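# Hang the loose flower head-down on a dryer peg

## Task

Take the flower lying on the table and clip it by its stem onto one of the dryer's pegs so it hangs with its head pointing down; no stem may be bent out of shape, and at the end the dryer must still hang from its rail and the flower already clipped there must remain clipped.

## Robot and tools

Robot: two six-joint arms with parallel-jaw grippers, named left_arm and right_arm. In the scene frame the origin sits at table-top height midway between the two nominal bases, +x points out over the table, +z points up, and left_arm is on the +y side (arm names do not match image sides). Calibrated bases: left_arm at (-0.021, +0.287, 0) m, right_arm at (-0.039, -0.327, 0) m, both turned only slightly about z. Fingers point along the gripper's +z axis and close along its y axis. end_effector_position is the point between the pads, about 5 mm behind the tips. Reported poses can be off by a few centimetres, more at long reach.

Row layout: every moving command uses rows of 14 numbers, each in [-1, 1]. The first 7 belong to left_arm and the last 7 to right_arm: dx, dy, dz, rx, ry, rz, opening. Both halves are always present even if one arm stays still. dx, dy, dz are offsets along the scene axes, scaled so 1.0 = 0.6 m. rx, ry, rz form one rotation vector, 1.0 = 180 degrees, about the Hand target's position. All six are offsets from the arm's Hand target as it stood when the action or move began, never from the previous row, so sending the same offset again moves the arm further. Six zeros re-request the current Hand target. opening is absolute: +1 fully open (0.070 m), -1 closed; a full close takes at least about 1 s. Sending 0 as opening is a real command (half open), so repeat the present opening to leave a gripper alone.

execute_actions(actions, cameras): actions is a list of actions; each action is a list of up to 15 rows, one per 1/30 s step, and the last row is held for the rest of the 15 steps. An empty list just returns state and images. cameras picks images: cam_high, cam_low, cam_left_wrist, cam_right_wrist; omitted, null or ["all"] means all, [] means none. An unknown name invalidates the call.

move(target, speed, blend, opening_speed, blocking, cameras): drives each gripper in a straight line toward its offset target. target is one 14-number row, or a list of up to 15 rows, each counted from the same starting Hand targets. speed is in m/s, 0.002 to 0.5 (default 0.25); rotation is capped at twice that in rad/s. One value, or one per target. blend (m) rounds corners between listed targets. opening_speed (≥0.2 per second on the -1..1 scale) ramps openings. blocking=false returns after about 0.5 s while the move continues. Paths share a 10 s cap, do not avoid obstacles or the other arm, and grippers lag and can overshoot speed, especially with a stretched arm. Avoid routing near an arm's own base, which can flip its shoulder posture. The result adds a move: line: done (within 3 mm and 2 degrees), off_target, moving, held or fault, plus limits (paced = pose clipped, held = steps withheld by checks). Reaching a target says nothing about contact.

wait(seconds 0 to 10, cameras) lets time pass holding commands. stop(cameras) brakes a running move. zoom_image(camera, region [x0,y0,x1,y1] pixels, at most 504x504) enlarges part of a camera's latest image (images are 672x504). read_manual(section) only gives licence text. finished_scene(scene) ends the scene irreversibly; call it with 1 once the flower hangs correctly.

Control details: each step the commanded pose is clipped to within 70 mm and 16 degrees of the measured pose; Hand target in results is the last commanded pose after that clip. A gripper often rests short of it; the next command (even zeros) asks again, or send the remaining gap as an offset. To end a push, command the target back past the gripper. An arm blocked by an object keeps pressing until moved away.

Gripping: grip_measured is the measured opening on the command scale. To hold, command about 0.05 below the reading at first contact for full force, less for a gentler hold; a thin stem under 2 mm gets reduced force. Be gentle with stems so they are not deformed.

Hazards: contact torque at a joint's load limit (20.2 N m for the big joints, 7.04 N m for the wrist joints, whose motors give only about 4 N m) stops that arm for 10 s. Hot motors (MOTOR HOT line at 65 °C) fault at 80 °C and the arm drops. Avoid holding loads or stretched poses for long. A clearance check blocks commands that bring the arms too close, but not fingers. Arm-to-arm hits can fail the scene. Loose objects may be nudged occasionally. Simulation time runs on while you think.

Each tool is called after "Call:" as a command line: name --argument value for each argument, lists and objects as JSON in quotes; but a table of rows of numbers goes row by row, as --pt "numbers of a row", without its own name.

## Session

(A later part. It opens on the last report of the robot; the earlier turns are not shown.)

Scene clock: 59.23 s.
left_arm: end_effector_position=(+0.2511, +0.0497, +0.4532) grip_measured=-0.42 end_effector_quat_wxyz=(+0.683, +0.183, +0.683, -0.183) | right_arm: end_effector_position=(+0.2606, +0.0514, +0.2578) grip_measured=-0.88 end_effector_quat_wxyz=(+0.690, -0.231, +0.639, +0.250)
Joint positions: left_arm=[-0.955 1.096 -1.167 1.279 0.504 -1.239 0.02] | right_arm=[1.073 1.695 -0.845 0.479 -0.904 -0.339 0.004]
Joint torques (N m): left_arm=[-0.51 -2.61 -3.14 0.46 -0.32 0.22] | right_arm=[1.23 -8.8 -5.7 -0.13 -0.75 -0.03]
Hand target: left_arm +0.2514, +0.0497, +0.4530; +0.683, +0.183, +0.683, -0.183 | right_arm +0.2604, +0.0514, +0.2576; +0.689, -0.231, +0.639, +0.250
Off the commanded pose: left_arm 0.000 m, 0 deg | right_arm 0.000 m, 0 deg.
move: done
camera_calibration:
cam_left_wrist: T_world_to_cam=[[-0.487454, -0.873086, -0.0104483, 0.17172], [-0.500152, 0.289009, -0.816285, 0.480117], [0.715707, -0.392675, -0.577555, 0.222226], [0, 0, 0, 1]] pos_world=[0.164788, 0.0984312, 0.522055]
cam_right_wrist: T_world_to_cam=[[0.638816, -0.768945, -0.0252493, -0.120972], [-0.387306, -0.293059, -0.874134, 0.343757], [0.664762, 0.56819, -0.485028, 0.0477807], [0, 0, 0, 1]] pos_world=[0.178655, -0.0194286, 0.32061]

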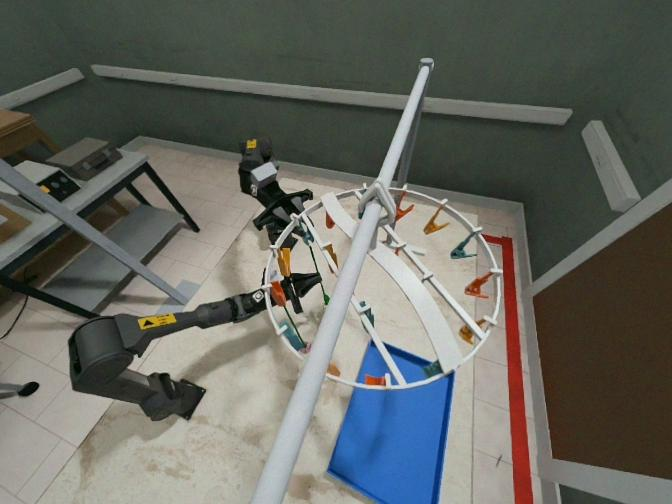

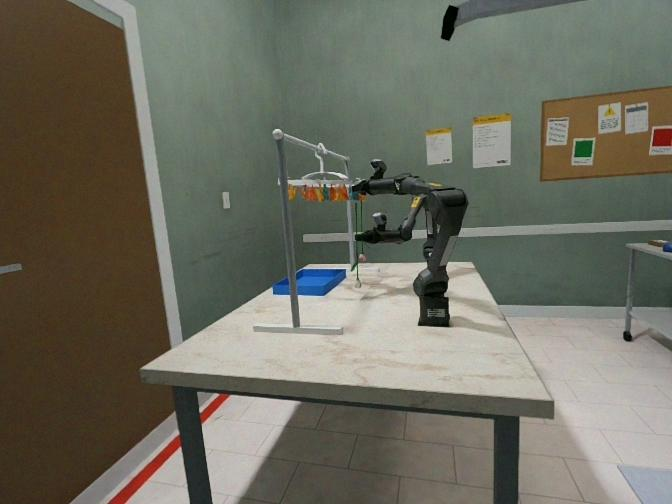

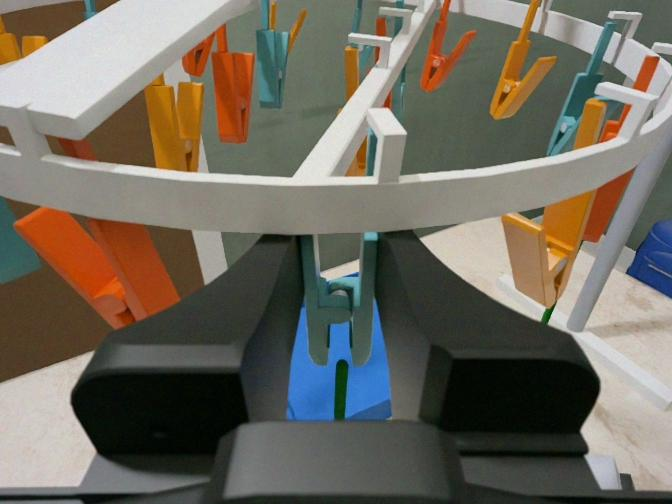

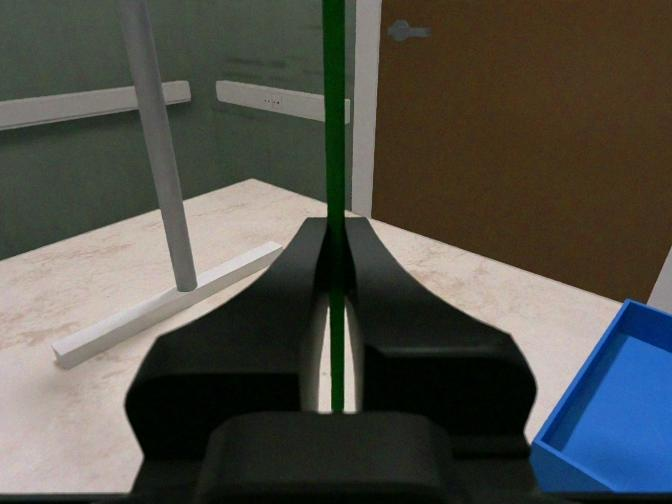

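Call:
move --target '[0,0,0,0,0,0,-0.5,0.001,0.0017,0.0415,0,0,0,-1]' --speed 0.04

Call:
zoom_image --camera "cam_left_wrist" --region '[260, 260, 428, 430]'

Call:
zoom_image --camera "cam_low" --region '[330, 160, 400, 290]'

Call:
zoom_image --camera "cam_high" --region '[280, 205, 340, 255]'

Scene clock: 60.27 s.
left_arm: end_effector_position=(+0.2511, +0.0497, +0.4532) grip_measured=-0.42 end_effector_quat_wxyz=(+0.683, +0.183, +0.683, -0.183) | right_arm: end_effector_position=(+0.2612, +0.0523, +0.2830) grip_measured=-0.88 end_effector_quat_wxyz=(+0.690, -0.231, +0.639, +0.250)
Joint positions: left_arm=[-0.955 1.096 -1.167 1.279 0.504 -1.239 0.02] | right_arm=[1.073 1.643 -0.899 0.523 -0.811 -0.407 0.004]
Joint torques (N m): left_arm=[-0.53 -2.67 -3.15 0.47 -0.32 0.2] | right_arm=[1.09 -8.17 -5.75 -0.22 -0.81 0.06]
Hand target: left_arm +0.2514, +0.0497, +0.4530; +0.683, +0.183, +0.683, -0.183 | right_arm +0.2610, +0.0524, +0.2825; +0.689, -0.231, +0.639, +0.250
Off the commanded pose: left_arm 0.000 m, 0 deg | right_arm 0.001 m, 0 deg.
move: done
camera_calibration:
cam_left_wrist: T_world_to_cam=[[-0.487454, -0.873086, -0.0104483, 0.17172], [-0.500152, 0.289009, -0.816285, 0.480117], [0.715707, -0.392675, -0.577555, 0.222226], [0, 0, 0, 1]] pos_world=[0.164788, 0.0984312, 0.522055]
cam_right_wrist: T_world_to_cam=[[0.638531, -0.769177, -0.0253947, -0.119879], [-0.387408, -0.292744, -0.874194, 0.366246], [0.664976, 0.568039, -0.484912, 0.0589712], [0, 0, 0, 1]] pos_world=[0.179219, -0.0184895, 0.345722]

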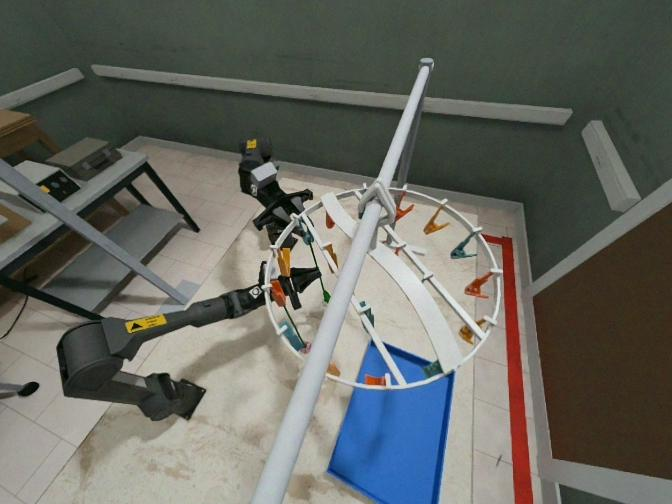

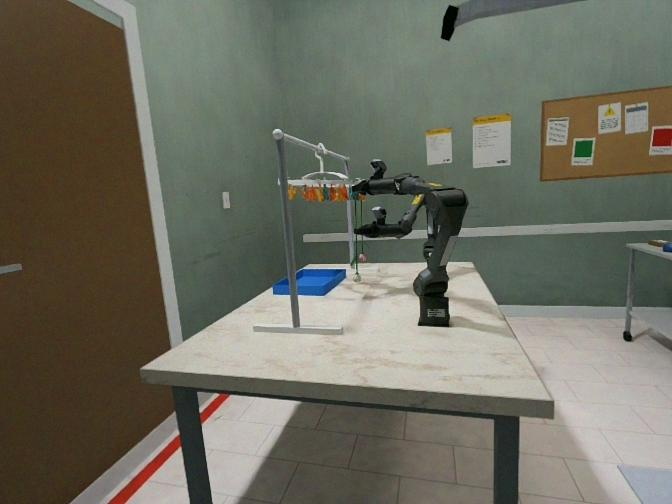

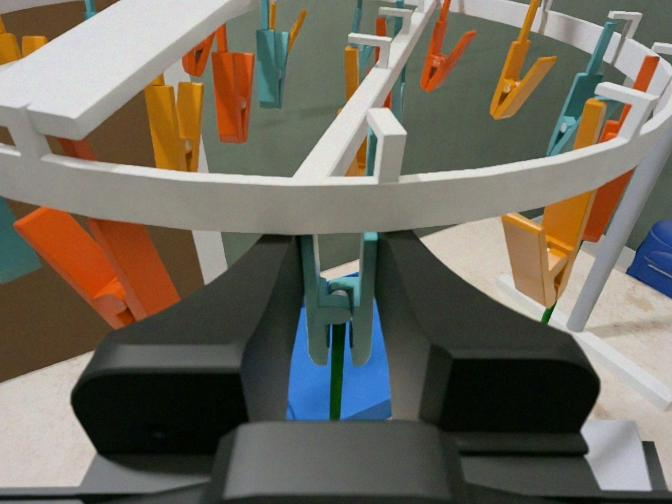

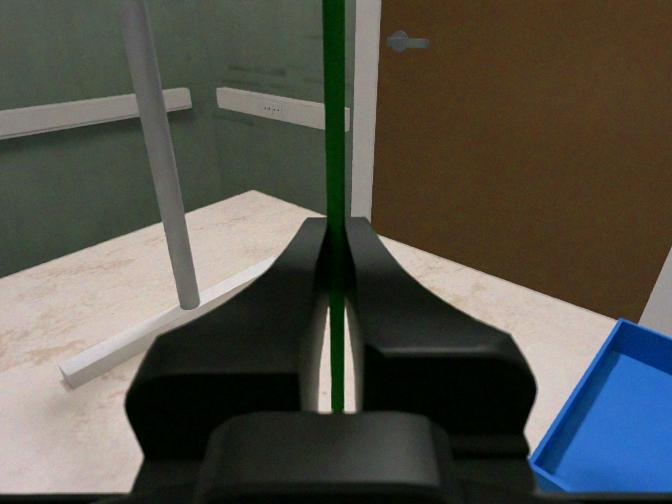

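Scaled by 2.965 from the camera's 672x504 image, which has a finer 960x720 frame.

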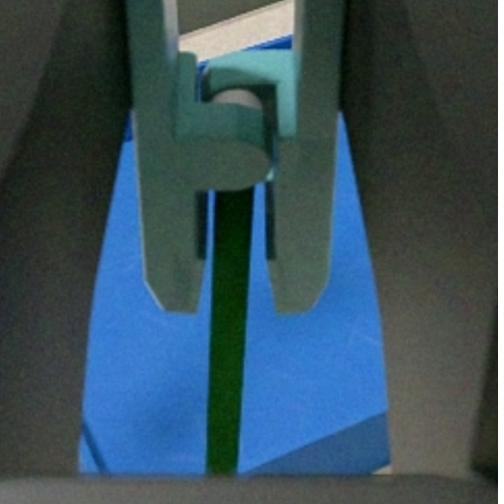

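Scaled by 3.877 from the camera's 672x504 image, which has a finer 960x720 frame.

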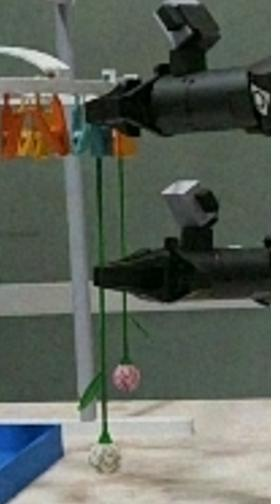

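Scaled by 8.400 from the camera's 672x504 image, which has a finer 960x720 frame.

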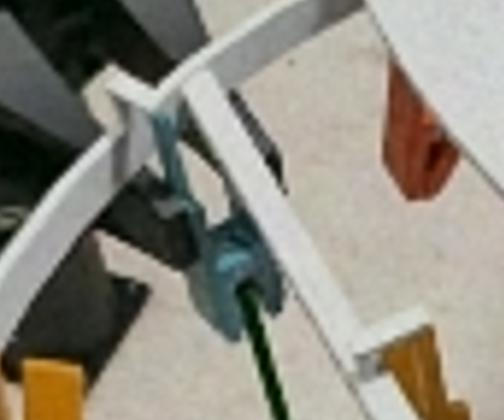

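Call:
move --target '[0,0,0,0,0,0,0.5,0,0,0,0,0,0,-1]' --opening_speed 0.4 --cameras '["cam_left_wrist"]'

Call:
move --pt "0 0 0 0 0 0 0.5 0 0 0 0 0 0 0.2" --pt "0 0 0 0 0 0 0.6 -0.09 -0.0755 -0.004 0 0 0 0.2" --opening_speed 0.4 --speed 0.07

Call:
zoom_image --camera "cam_left_wrist" --region '[260, 260, 428, 430]'

Call:
zoom_image --camera "cam_low" --region '[330, 160, 400, 290]'

Scene clock: 63.10 s.
left_arm: end_effector_position=(+0.2511, +0.0497, +0.4532) grip_measured=+0.50 end_effector_quat_wxyz=(+0.683, +0.183, +0.683, -0.183) | right_arm: end_effector_position=(+0.2612, +0.0521, +0.2828) grip_measured=-0.88 end_effector_quat_wxyz=(+0.690, -0.231, +0.639, +0.250)
Joint positions: left_arm=[-0.955 1.096 -1.167 1.279 0.504 -1.239 0.052] | right_arm=[1.073 1.643 -0.898 0.523 -0.812 -0.407 0.004]
Joint torques (N m): left_arm=[-0.56 -2.58 -3.64 0.43 -0.61 0.09] | right_arm=[0.97 -8.01 -5.62 -0.39 -0.59 0.06]
Hand target: left_arm +0.2514, +0.0497, +0.4530; +0.683, +0.183, +0.683, -0.183 | right_arm +0.2610, +0.0524, +0.2825; +0.689, -0.231, +0.639, +0.250
Off the commanded pose: left_arm 0.000 m, 0 deg | right_arm 0.000 m, 0 deg.
move: done
camera_calibration:
cam_left_wrist: T_world_to_cam=[[-0.487454, -0.873086, -0.0104483, 0.17172], [-0.500152, 0.289009, -0.816285, 0.480117], [0.715707, -0.392675, -0.577555, 0.222226], [0, 0, 0, 1]] pos_world=[0.164788, 0.0984312, 0.522055]
Images, in order (width x height): cam_left_wrist 672x504.

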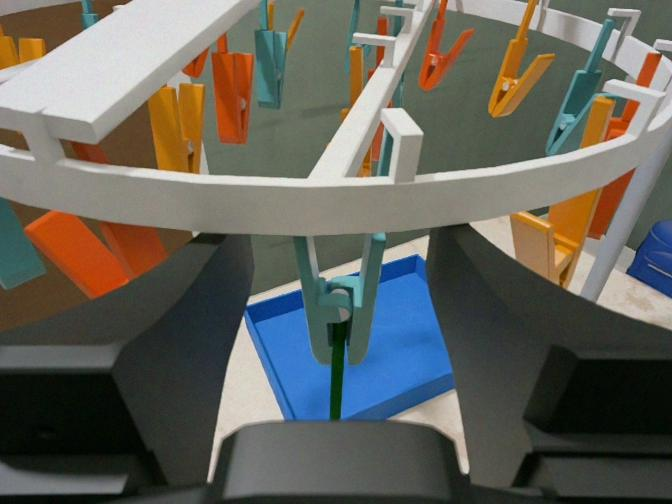

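Scene clock: 68.10 s.
left_arm: end_effector_position=(+0.2511, +0.0497, +0.4532) grip_measured=+0.60 end_effector_quat_wxyz=(+0.683, +0.183, +0.683, -0.183) | right_arm: end_effector_position=(+0.2068, +0.0071, +0.2800) grip_measured=+0.20 end_effector_quat_wxyz=(+0.689, -0.232, +0.639, +0.250)
Joint positions: left_arm=[-0.955 1.096 -1.167 1.279 0.504 -1.239 0.056] | right_arm=[1.198 1.437 -0.649 0.65 -0.9 -0.482 0.042]
Joint torques (N m): left_arm=[-0.49 -2.52 -4.29 0.34 -0.56 0] | right_arm=[0.39 -5.44 -6.6 -0.46 -0.58 0.11]
Hand target: left_arm +0.2514, +0.0497, +0.4530; +0.683, +0.183, +0.683, -0.183 | right_arm +0.2070, +0.0071, +0.2801; +0.689, -0.231, +0.639, +0.250
Off the commanded pose: left_arm 0.000 m, 0 deg | right_arm 0.000 m, 0 deg.
move: done
camera_calibration:
cam_left_wrist: T_world_to_cam=[[-0.487454, -0.873086, -0.0104483, 0.17172], [-0.500152, 0.289009, -0.816285, 0.480117], [0.715707, -0.392675, -0.577555, 0.222226], [0, 0, 0, 1]] pos_world=[0.164788, 0.0984312, 0.522055]
cam_right_wrist: T_world_to_cam=[[0.639174, -0.768668, -0.0246092, -0.120322], [-0.387096, -0.293904, -0.873943, 0.329181], [0.66454, 0.568128, -0.485405, 0.11969], [0, 0, 0, 1]] pos_world=[0.124792, -0.0637394, 0.342822]

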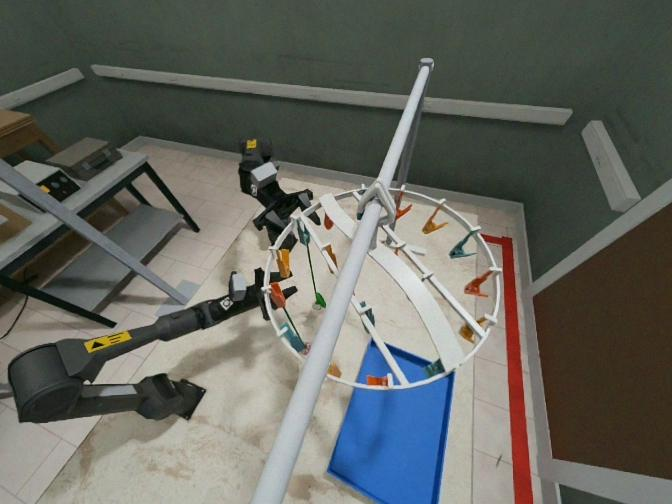

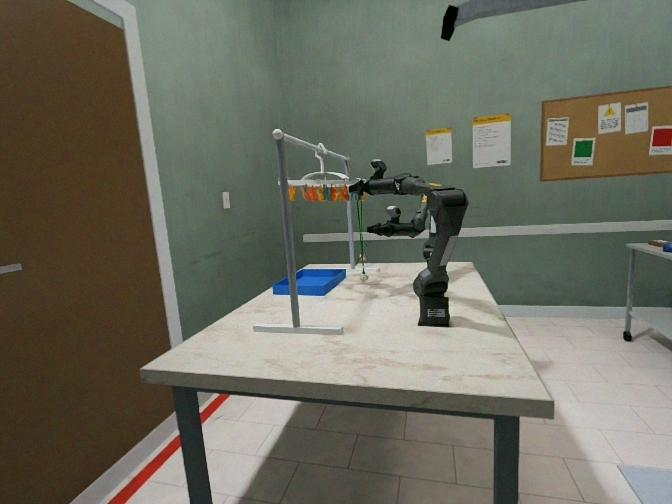

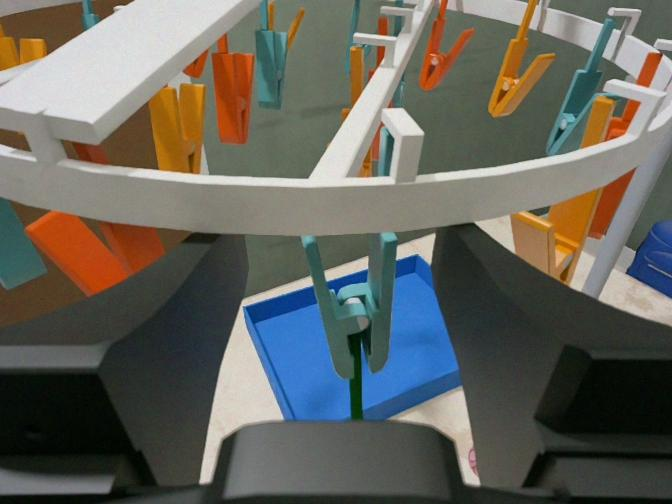

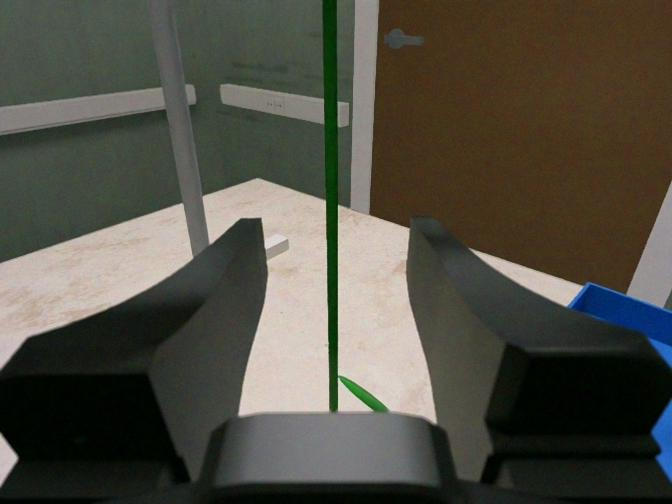

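Scaled by 2.965 from the camera's 672x504 image, which has a finer 960x720 frame.

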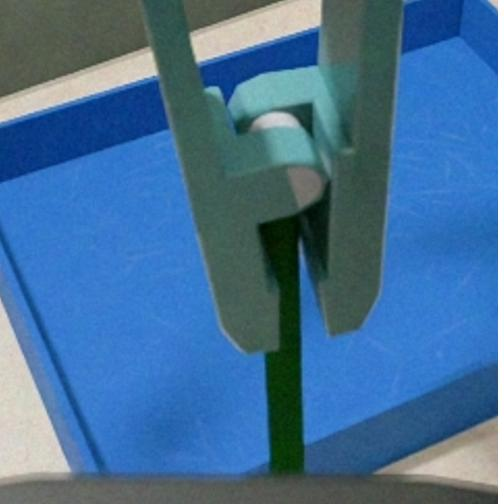

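Scaled by 3.877 from the camera's 672x504 image, which has a finer 960x720 frame.

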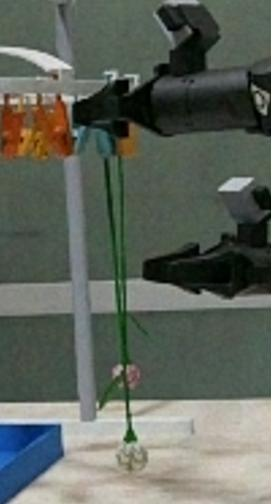

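Hangs. Retreat left.

Call:
move --target '[-0.087,0.05,-0.008,0,0,0,0.6,0,0,0,0,0,0,0.2]' --speed 0.06 --cameras '[]'

Call:
wait --seconds 3

Call:
zoom_image --camera "cam_left_wrist" --region '[240, 160, 440, 310]'

Call:
zoom_image --camera "cam_low" --region '[270, 120, 420, 290]'

Scene clock: 69.57 s.
left_arm: end_effector_position=(+0.1989, +0.0800, +0.4485) grip_measured=+0.60 end_effector_quat_wxyz=(+0.683, +0.183, +0.683, -0.183) | right_arm: end_effector_position=(+0.2068, +0.0072, +0.2804) grip_measured=+0.20 end_effector_quat_wxyz=(+0.690, -0.231, +0.639, +0.251)
Joint positions: left_arm=[-1.238 0.922 -1.059 1.345 0.79 -1.255 0.056] | right_arm=[1.198 1.437 -0.65 0.65 -0.9 -0.482 0.042]
Joint torques (N m): left_arm=[0.78 -0.57 -3.14 0.55 -0.59 0.05] | right_arm=[0.36 -5.32 -6.64 -0.44 -0.57 0.06]
Hand target: left_arm +0.1992, +0.0797, +0.4482; +0.683, +0.183, +0.683, -0.183 | right_arm +0.2070, +0.0071, +0.2801; +0.689, -0.231, +0.639, +0.250
Off the commanded pose: left_arm 0.001 m, 0 deg | right_arm 0.000 m, 0 deg.
move: done
No camera images: "cameras" was empty.

Scene clock: 72.57 s.
left_arm: end_effector_position=(+0.1991, +0.0798, +0.4483) grip_measured=+0.60 end_effector_quat_wxyz=(+0.683, +0.183, +0.683, -0.183) | right_arm: end_effector_position=(+0.2068, +0.0072, +0.2804) grip_measured=+0.20 end_effector_quat_wxyz=(+0.690, -0.231, +0.639, +0.251)
Joint positions: left_arm=[-1.237 0.923 -1.059 1.345 0.789 -1.255 0.056] | right_arm=[1.198 1.437 -0.65 0.65 -0.9 -0.482 0.042]
Joint torques (N m): left_arm=[0.9 -0.43 -4.05 0.41 -0.58 0.21] | right_arm=[0.48 -5.47 -6.4 -0.4 -0.6 0.07]
Hand target: left_arm +0.1992, +0.0797, +0.4482; +0.683, +0.183, +0.683, -0.183 | right_arm +0.2070, +0.0071, +0.2801; +0.689, -0.231, +0.639, +0.250
Tool commands: left_gripper/opening=+0.6 right_gripper/opening=+0.2
Off the commanded pose: left_arm 0.000 m, 0 deg | right_arm 0.000 m, 0 deg.
wait: 3.00 s; at rest by 0.17 s
camera_calibration:
cam_left_wrist: T_world_to_cam=[[-0.486672, -0.873531, -0.00970642, 0.172199], [-0.50101, 0.288196, -0.816047, 0.441585], [0.715639, -0.392284, -0.577904, 0.268575], [0, 0, 0, 1]] pos_world=[0.11284, 0.128516, 0.517236]
cam_right_wrist: T_world_to_cam=[[0.639182, -0.768648, -0.0250261, -0.120145], [-0.386814, -0.293196, -0.874306, 0.329571], [0.664696, 0.568521, -0.484729, 0.119549], [0, 0, 0, 1]] pos_world=[0.124813, -0.0636867, 0.343088]

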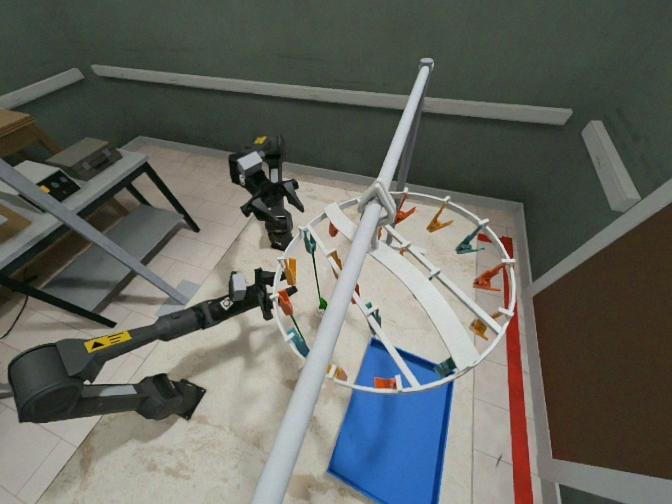

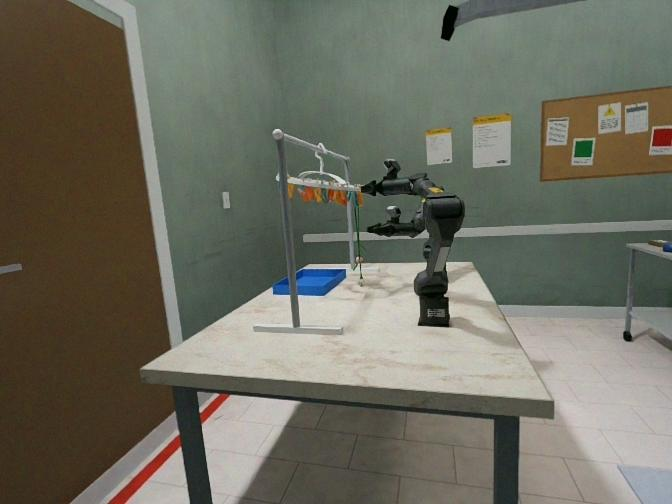

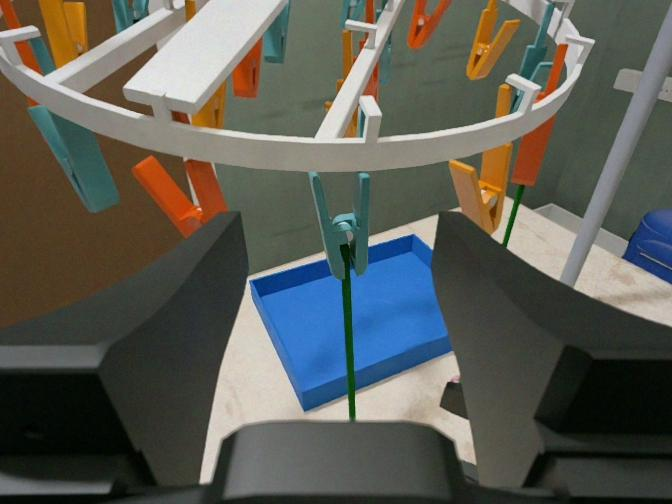

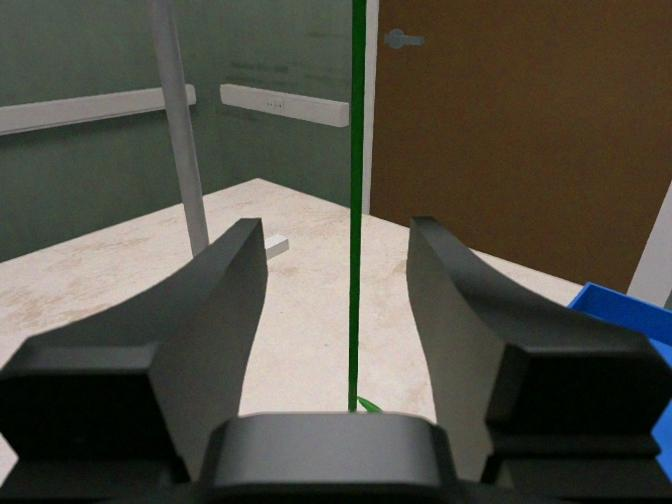

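Scaled by 2.520 from the camera's 672x504 image, which has a finer 960x720 frame.

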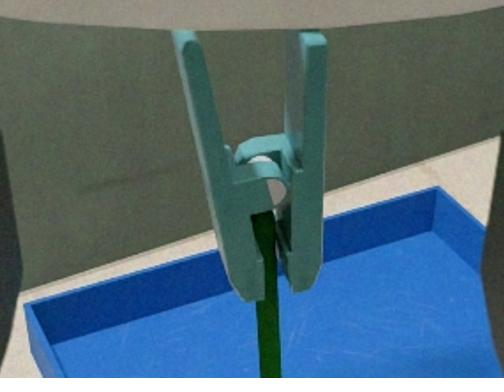

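Scaled by 2.965 from the camera's 672x504 image, which has a finer 960x720 frame.

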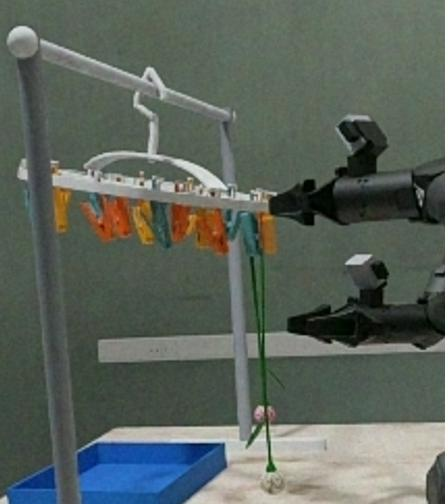

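Call:
move --target '[0,0,0,0,0,0,0.6,-0.045,-0.05,-0.03,0,0,0,0.2]' --speed 0.1 --cameras '["cam_low"]'

Call:
finished_scene --scene 2

Scene clock: 73.50 s.
left_arm: end_effector_position=(+0.1991, +0.0798, +0.4483) grip_measured=+0.60 end_effector_quat_wxyz=(+0.683, +0.183, +0.683, -0.183) | right_arm: end_effector_position=(+0.1799, -0.0231, +0.2622) grip_measured=+0.20 end_effector_quat_wxyz=(+0.690, -0.231, +0.639, +0.251)
Joint positions: left_arm=[-1.237 0.923 -1.059 1.345 0.789 -1.255 0.056] | right_arm=[1.281 1.352 -0.479 0.703 -1.005 -0.474 0.042]
Joint torques (N m): left_arm=[0.96 -0.42 -4.1 0.4 -0.59 0.22] | right_arm=[0.44 -4.14 -6.51 -0.49 -0.58 -0.1]
Hand target: left_arm +0.1992, +0.0797, +0.4482; +0.683, +0.183, +0.683, -0.183 | right_arm +0.1800, -0.0229, +0.2621; +0.689, -0.231, +0.639, +0.250
Off the commanded pose: left_arm 0.000 m, 0 deg | right_arm 0.000 m, 0 deg.
move: done
Images, in order (width x height): cam_low 672x504.

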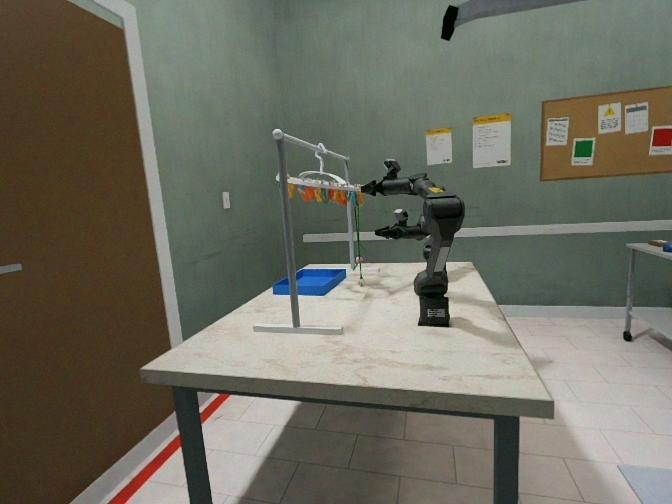

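The scene is finished: the task was done.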